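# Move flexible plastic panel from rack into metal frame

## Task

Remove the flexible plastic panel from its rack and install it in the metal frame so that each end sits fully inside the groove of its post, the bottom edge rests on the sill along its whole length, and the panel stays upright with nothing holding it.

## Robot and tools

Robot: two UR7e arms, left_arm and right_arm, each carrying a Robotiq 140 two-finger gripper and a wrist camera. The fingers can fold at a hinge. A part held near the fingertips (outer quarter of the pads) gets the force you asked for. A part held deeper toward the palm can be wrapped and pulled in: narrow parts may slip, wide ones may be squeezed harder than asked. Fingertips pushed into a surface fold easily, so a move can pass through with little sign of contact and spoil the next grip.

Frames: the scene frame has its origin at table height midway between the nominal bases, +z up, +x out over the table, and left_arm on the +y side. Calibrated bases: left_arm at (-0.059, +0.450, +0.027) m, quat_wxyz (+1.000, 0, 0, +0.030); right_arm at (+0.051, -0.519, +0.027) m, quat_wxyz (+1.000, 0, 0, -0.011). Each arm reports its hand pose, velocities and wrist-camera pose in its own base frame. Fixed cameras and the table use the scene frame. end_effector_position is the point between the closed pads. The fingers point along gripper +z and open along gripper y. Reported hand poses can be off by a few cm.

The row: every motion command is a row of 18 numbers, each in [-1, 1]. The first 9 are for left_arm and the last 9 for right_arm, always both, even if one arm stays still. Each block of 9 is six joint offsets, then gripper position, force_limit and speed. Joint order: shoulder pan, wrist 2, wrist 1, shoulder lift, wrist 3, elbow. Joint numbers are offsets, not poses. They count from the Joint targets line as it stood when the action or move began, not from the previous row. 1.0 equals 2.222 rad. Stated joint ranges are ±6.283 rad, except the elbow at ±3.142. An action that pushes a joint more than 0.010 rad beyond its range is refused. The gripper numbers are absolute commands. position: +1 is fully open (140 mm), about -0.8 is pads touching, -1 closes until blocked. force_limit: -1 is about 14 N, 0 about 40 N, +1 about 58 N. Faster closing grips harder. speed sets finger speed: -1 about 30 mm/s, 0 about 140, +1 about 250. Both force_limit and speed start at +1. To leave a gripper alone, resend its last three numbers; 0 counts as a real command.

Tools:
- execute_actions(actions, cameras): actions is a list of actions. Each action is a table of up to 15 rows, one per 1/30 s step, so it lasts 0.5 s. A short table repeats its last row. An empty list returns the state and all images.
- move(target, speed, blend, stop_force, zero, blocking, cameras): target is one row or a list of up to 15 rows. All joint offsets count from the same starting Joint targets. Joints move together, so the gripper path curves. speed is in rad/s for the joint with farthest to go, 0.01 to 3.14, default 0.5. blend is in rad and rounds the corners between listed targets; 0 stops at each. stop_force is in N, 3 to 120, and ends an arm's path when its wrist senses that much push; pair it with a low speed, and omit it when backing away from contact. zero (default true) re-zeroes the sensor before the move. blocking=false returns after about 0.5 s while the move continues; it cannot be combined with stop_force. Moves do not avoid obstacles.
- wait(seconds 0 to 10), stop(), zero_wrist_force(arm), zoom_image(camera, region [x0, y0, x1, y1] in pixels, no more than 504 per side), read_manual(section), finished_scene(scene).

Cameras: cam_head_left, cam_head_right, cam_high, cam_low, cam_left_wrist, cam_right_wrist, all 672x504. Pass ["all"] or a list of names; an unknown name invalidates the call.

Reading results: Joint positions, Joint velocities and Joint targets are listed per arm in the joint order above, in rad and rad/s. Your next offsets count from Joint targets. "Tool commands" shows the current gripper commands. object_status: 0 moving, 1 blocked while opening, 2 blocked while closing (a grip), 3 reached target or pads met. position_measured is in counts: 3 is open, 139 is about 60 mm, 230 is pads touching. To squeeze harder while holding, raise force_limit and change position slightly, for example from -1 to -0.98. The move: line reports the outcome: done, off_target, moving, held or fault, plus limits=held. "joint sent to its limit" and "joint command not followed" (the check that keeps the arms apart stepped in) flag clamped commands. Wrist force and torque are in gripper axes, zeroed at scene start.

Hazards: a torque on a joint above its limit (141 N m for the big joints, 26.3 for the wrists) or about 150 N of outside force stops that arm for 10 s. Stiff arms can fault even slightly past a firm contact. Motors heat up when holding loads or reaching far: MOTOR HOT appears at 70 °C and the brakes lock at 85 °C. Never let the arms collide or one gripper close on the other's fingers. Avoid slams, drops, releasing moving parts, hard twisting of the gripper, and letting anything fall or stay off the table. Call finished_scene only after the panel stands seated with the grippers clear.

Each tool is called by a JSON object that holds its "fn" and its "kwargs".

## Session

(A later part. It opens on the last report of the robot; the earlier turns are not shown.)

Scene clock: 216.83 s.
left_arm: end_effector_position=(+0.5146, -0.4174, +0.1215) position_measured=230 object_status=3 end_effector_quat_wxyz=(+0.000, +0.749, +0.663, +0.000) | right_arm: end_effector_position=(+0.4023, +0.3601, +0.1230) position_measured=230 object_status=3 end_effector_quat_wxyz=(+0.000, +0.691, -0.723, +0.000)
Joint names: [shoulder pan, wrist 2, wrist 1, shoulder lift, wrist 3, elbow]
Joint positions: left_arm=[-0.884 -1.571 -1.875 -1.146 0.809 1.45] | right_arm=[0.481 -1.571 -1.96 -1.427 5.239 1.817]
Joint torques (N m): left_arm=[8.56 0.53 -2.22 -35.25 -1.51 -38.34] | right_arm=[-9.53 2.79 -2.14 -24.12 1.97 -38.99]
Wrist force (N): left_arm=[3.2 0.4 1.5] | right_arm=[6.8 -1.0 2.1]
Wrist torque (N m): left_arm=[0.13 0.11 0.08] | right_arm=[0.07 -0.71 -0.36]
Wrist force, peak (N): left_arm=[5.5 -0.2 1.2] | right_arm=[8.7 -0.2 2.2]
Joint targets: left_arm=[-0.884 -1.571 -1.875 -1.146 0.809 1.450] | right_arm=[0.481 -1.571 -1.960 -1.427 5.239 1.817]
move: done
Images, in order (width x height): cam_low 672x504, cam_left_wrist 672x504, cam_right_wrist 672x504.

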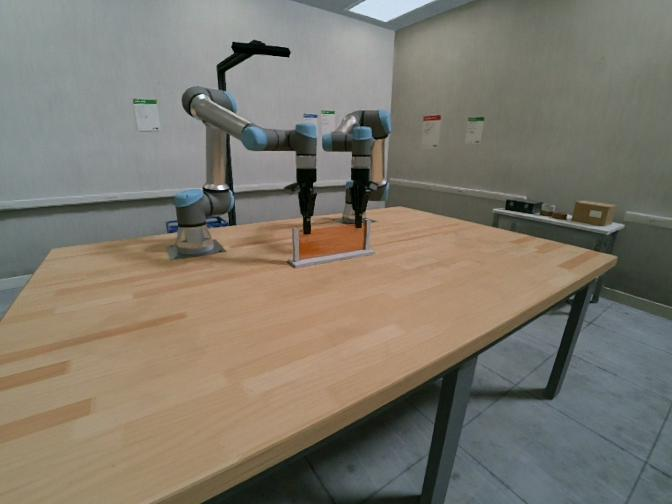

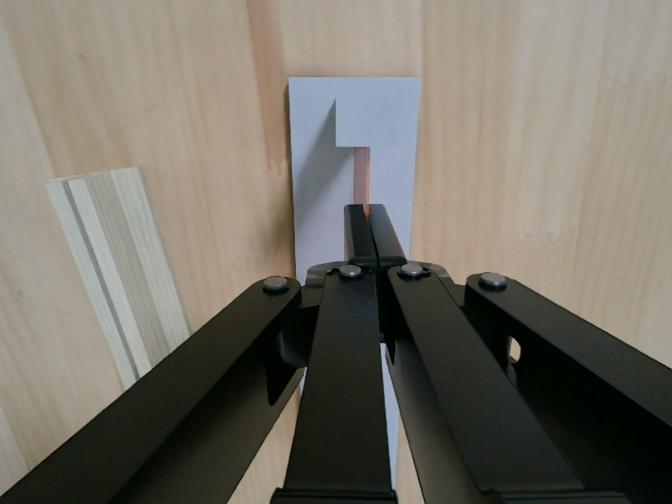

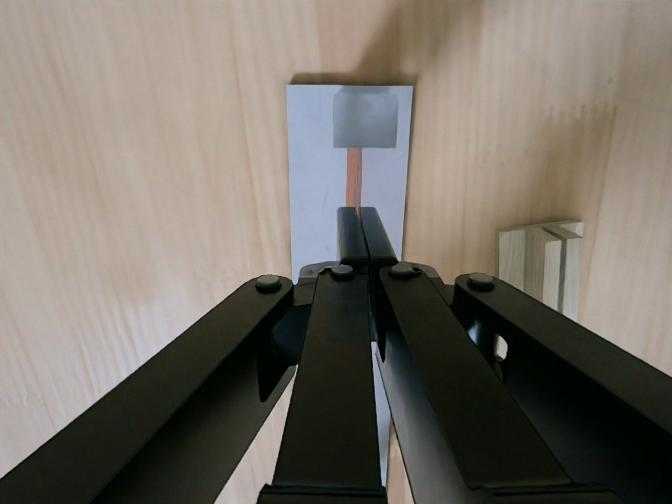

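{"fn": "move", "kwargs": {"target": [0,0,-0.00421,0.0013,0,0.00291,-1,0,-1,0,0,-0.00467,0.00167,0,0.00301,-1,0,-1], "speed": 0.01, "stop_force": 6, "cameras": ["cam_low"]}}

{"fn": "zoom_image", "kwargs": {"camera": "cam_low", "region": [280, 210, 380, 270]}}

Scene clock: 224.03 s.
left_arm: end_effector_position=(+0.5147, -0.4175, +0.1201) position_measured=230 object_status=3 end_effector_quat_wxyz=(+0.000, +0.749, +0.663, +0.000) | right_arm: end_effector_position=(+0.4023, +0.3602, +0.1221) position_measured=230 object_status=3 end_effector_quat_wxyz=(+0.000, +0.691, -0.723, +0.000)
Joint names: [shoulder pan, wrist 2, wrist 1, shoulder lift, wrist 3, elbow]
Joint positions: left_arm=[-0.884 -1.571 -1.878 -1.145 0.809 1.452] | right_arm=[0.481 -1.571 -1.963 -1.426 5.239 1.818]
Joint torques (N m): left_arm=[4.67 -0.44 -2.51 -55.98 -1.3 -35.67] | right_arm=[-7.84 2.69 -1.99 -33 2.02 -35.52]
Wrist force (N): left_arm=[6.7 0.4 -5.8] | right_arm=[8.2 -0.8 -4.8]
Wrist torque (N m): left_arm=[0.11 -0.07 0.08] | right_arm=[0.12 -0.72 -0.36]
Wrist force, peak (N): left_arm=[6.7 0.1 -7.0] | right_arm=[8.3 -1.0 -5.8]
Joint targets: left_arm=[-0.884 -1.571 -1.878 -1.145 0.809 1.452] | right_arm=[0.481 -1.571 -1.963 -1.426 5.239 1.818]
move: contact (left_arm, right_arm)
Images, in order (width x height): cam_low 672x504.

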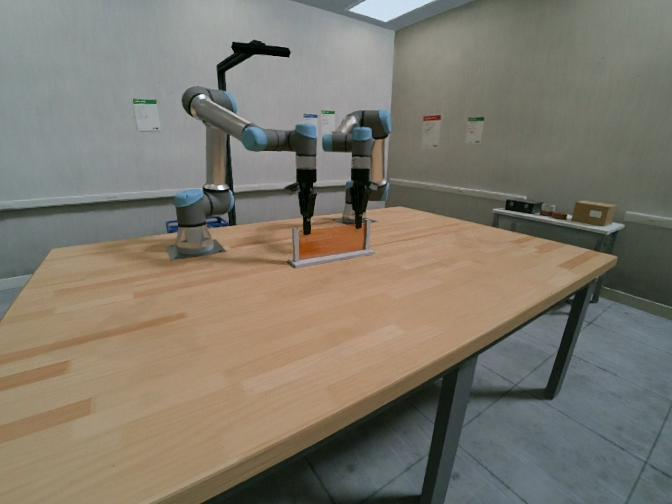

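Scaled by 5.040 from the camera's 672x504 image, which has a finer 960x720 frame.

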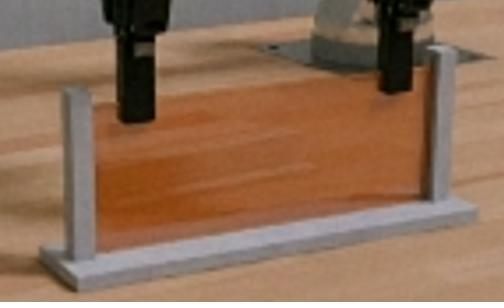

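{"fn": "move", "kwargs": {"target": [0,0,0,0,0,0,-0.5,0,-1,0,0,0,0,0,0,-0.5,0,-1], "speed": 0.1, "cameras": ["cam_left_wrist","cam_right_wrist","cam_low"]}}

{"fn": "zoom_image", "kwargs": {"camera": "cam_low", "region": [280, 210, 380, 270]}}

Scene clock: 227.27 s.
left_arm: end_effector_position=(+0.5146, -0.4175, +0.1201) position_measured=192 object_status=0 end_effector_quat_wxyz=(+0.000, +0.749, +0.663, +0.000) | right_arm: end_effector_position=(+0.4023, +0.3602, +0.1221) position_measured=192 object_status=0 end_effector_quat_wxyz=(+0.000, +0.691, -0.723, +0.000)
Joint names: [shoulder pan, wrist 2, wrist 1, shoulder lift, wrist 3, elbow]
Joint positions: left_arm=[-0.884 -1.571 -1.878 -1.145 0.809 1.452] | right_arm=[0.481 -1.571 -1.963 -1.426 5.239 1.818]
Joint torques (N m): left_arm=[-1.17 -1.3 -3.6 -56.52 -1.22 -35.41] | right_arm=[-7.69 -1.96 -3.27 -33.07 2.02 -35.9]
Wrist force (N): left_arm=[-0.8 0.3 0.2] | right_arm=[3.5 -0.8 1.7]
Wrist torque (N m): left_arm=[0.08 0.13 0.06] | right_arm=[0.08 -0.77 -0.38]
Wrist force, peak (N): left_arm=[6.6 0.7 -5.8] | right_arm=[8.2 -1.0 -4.9]
Joint targets: left_arm=[-0.884 -1.571 -1.878 -1.145 0.809 1.452] | right_arm=[0.481 -1.571 -1.963 -1.426 5.239 1.818]
move: done
Images, in order (width x height): cam_low 672x504, cam_left_wrist 672x504, cam_right_wrist 672x504.

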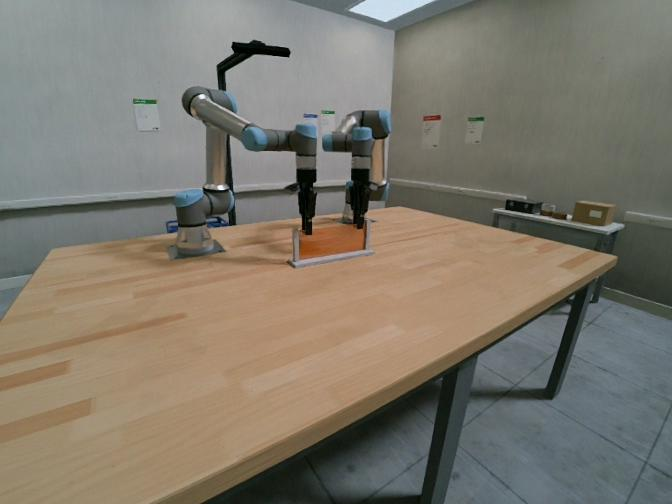

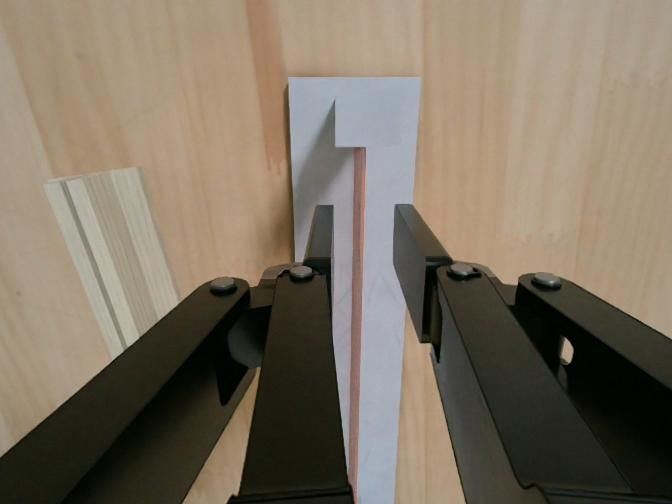

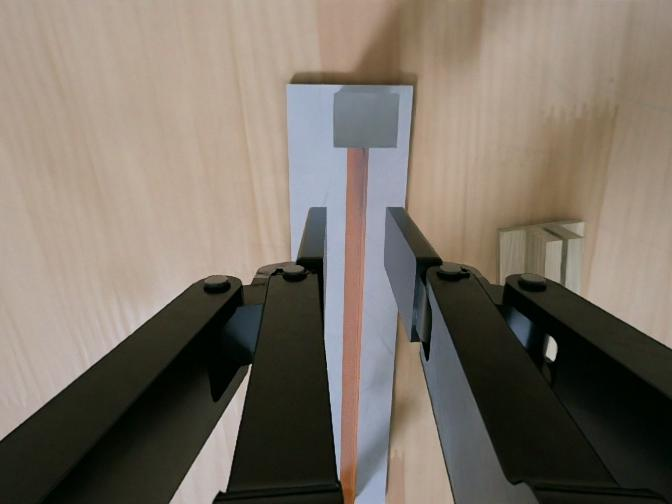

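Scaled by 5.040 from the camera's 672x504 image, which has a finer 960x720 frame.

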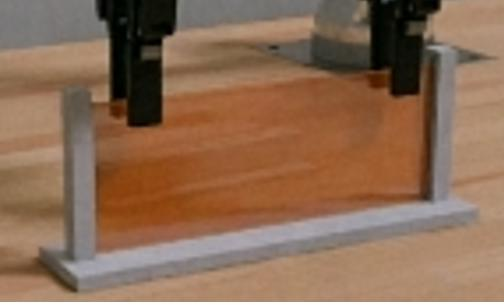

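{"fn": "move", "kwargs": {"target": [0,0,0.05351,-0.01317,0,-0.04025,-0.5,0,-1,0,0,0.05806,-0.01761,0,-0.04036,-0.5,0,-1], "speed": 0.12, "cameras": ["cam_left_wrist","cam_right_wrist","cam_low"]}}

{"fn": "zoom_image", "kwargs": {"camera": "cam_low", "region": [280, 210, 380, 270]}}

Scene clock: 232.33 s.
left_arm: end_effector_position=(+0.5146, -0.4174, +0.1700) position_measured=192 object_status=3 end_effector_quat_wxyz=(+0.000, +0.749, +0.663, +0.000) | right_arm: end_effector_position=(+0.4020, +0.3600, +0.1717) position_measured=192 object_status=3 end_effector_quat_wxyz=(+0.000, +0.691, -0.723, +0.000)
Joint names: [shoulder pan, wrist 2, wrist 1, shoulder lift, wrist 3, elbow]
Joint positions: left_arm=[-0.884 -1.571 -1.76 -1.175 0.809 1.363] | right_arm=[0.481 -1.571 -1.834 -1.465 5.239 1.729]
Joint torques (N m): left_arm=[-4.18 -0.12 -1.44 -59.3 -1.33 -36.52] | right_arm=[-6.89 -1.88 -1.84 -34.88 1.84 -39.05]
Wrist force (N): left_arm=[-0.9 0.4 0.2] | right_arm=[3.2 -0.7 1.7]
Wrist torque (N m): left_arm=[0.09 0.14 0.04] | right_arm=[0.09 -0.69 -0.37]
Wrist force, peak (N): left_arm=[-0.9 0.6 0.7] | right_arm=[3.7 -1.0 1.8]
Joint targets: left_arm=[-0.884 -1.571 -1.759 -1.175 0.809 1.363] | right_arm=[0.481 -1.571 -1.834 -1.465 5.239 1.729]
move: done
Images, in order (width x height): cam_low 672x504, cam_left_wrist 672x504, cam_right_wrist 672x504.

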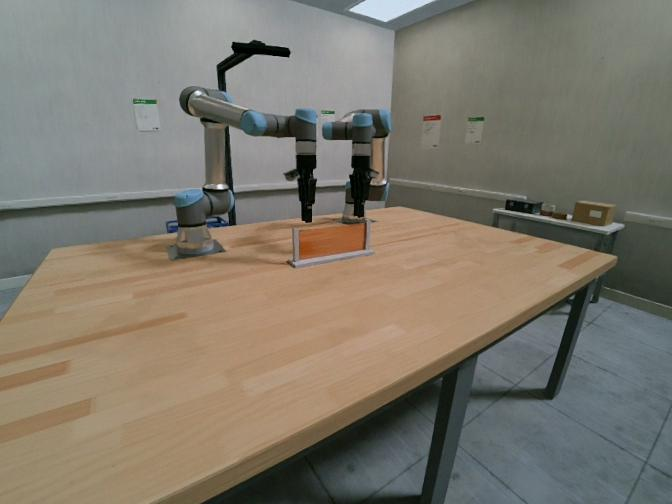

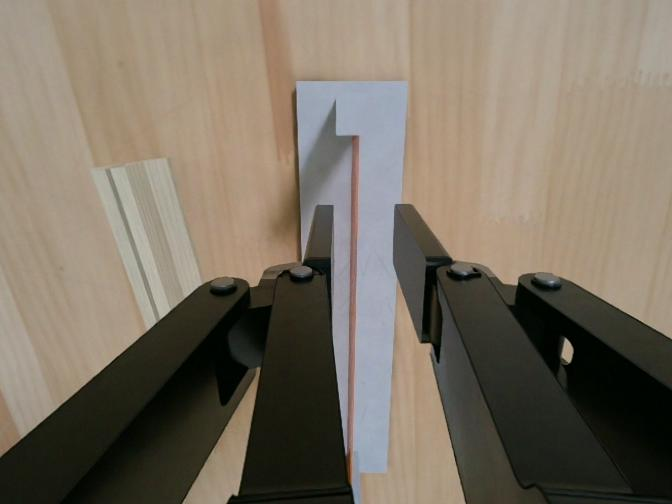

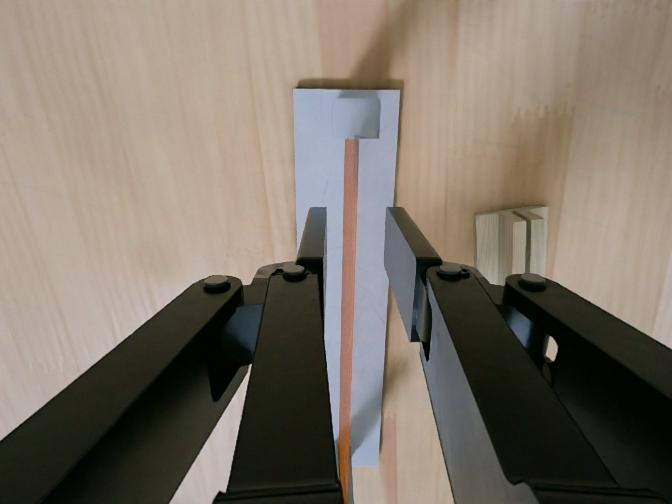

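Scaled by 5.040 from the camera's 672x504 image, which has a finer 960x720 frame.

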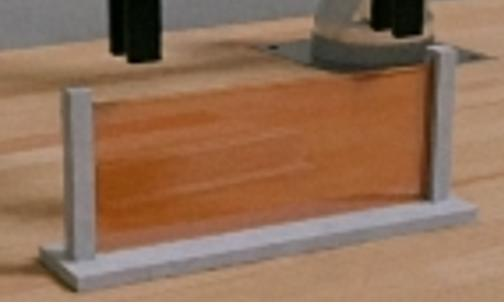

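The panel stands in the frame by itself: both ends are in the grooves, the lower edge is on the sill, and the grippers are clear.

{"fn": "finished_scene", "kwargs": {"scene": 2}}

The scene is finished: the task was done.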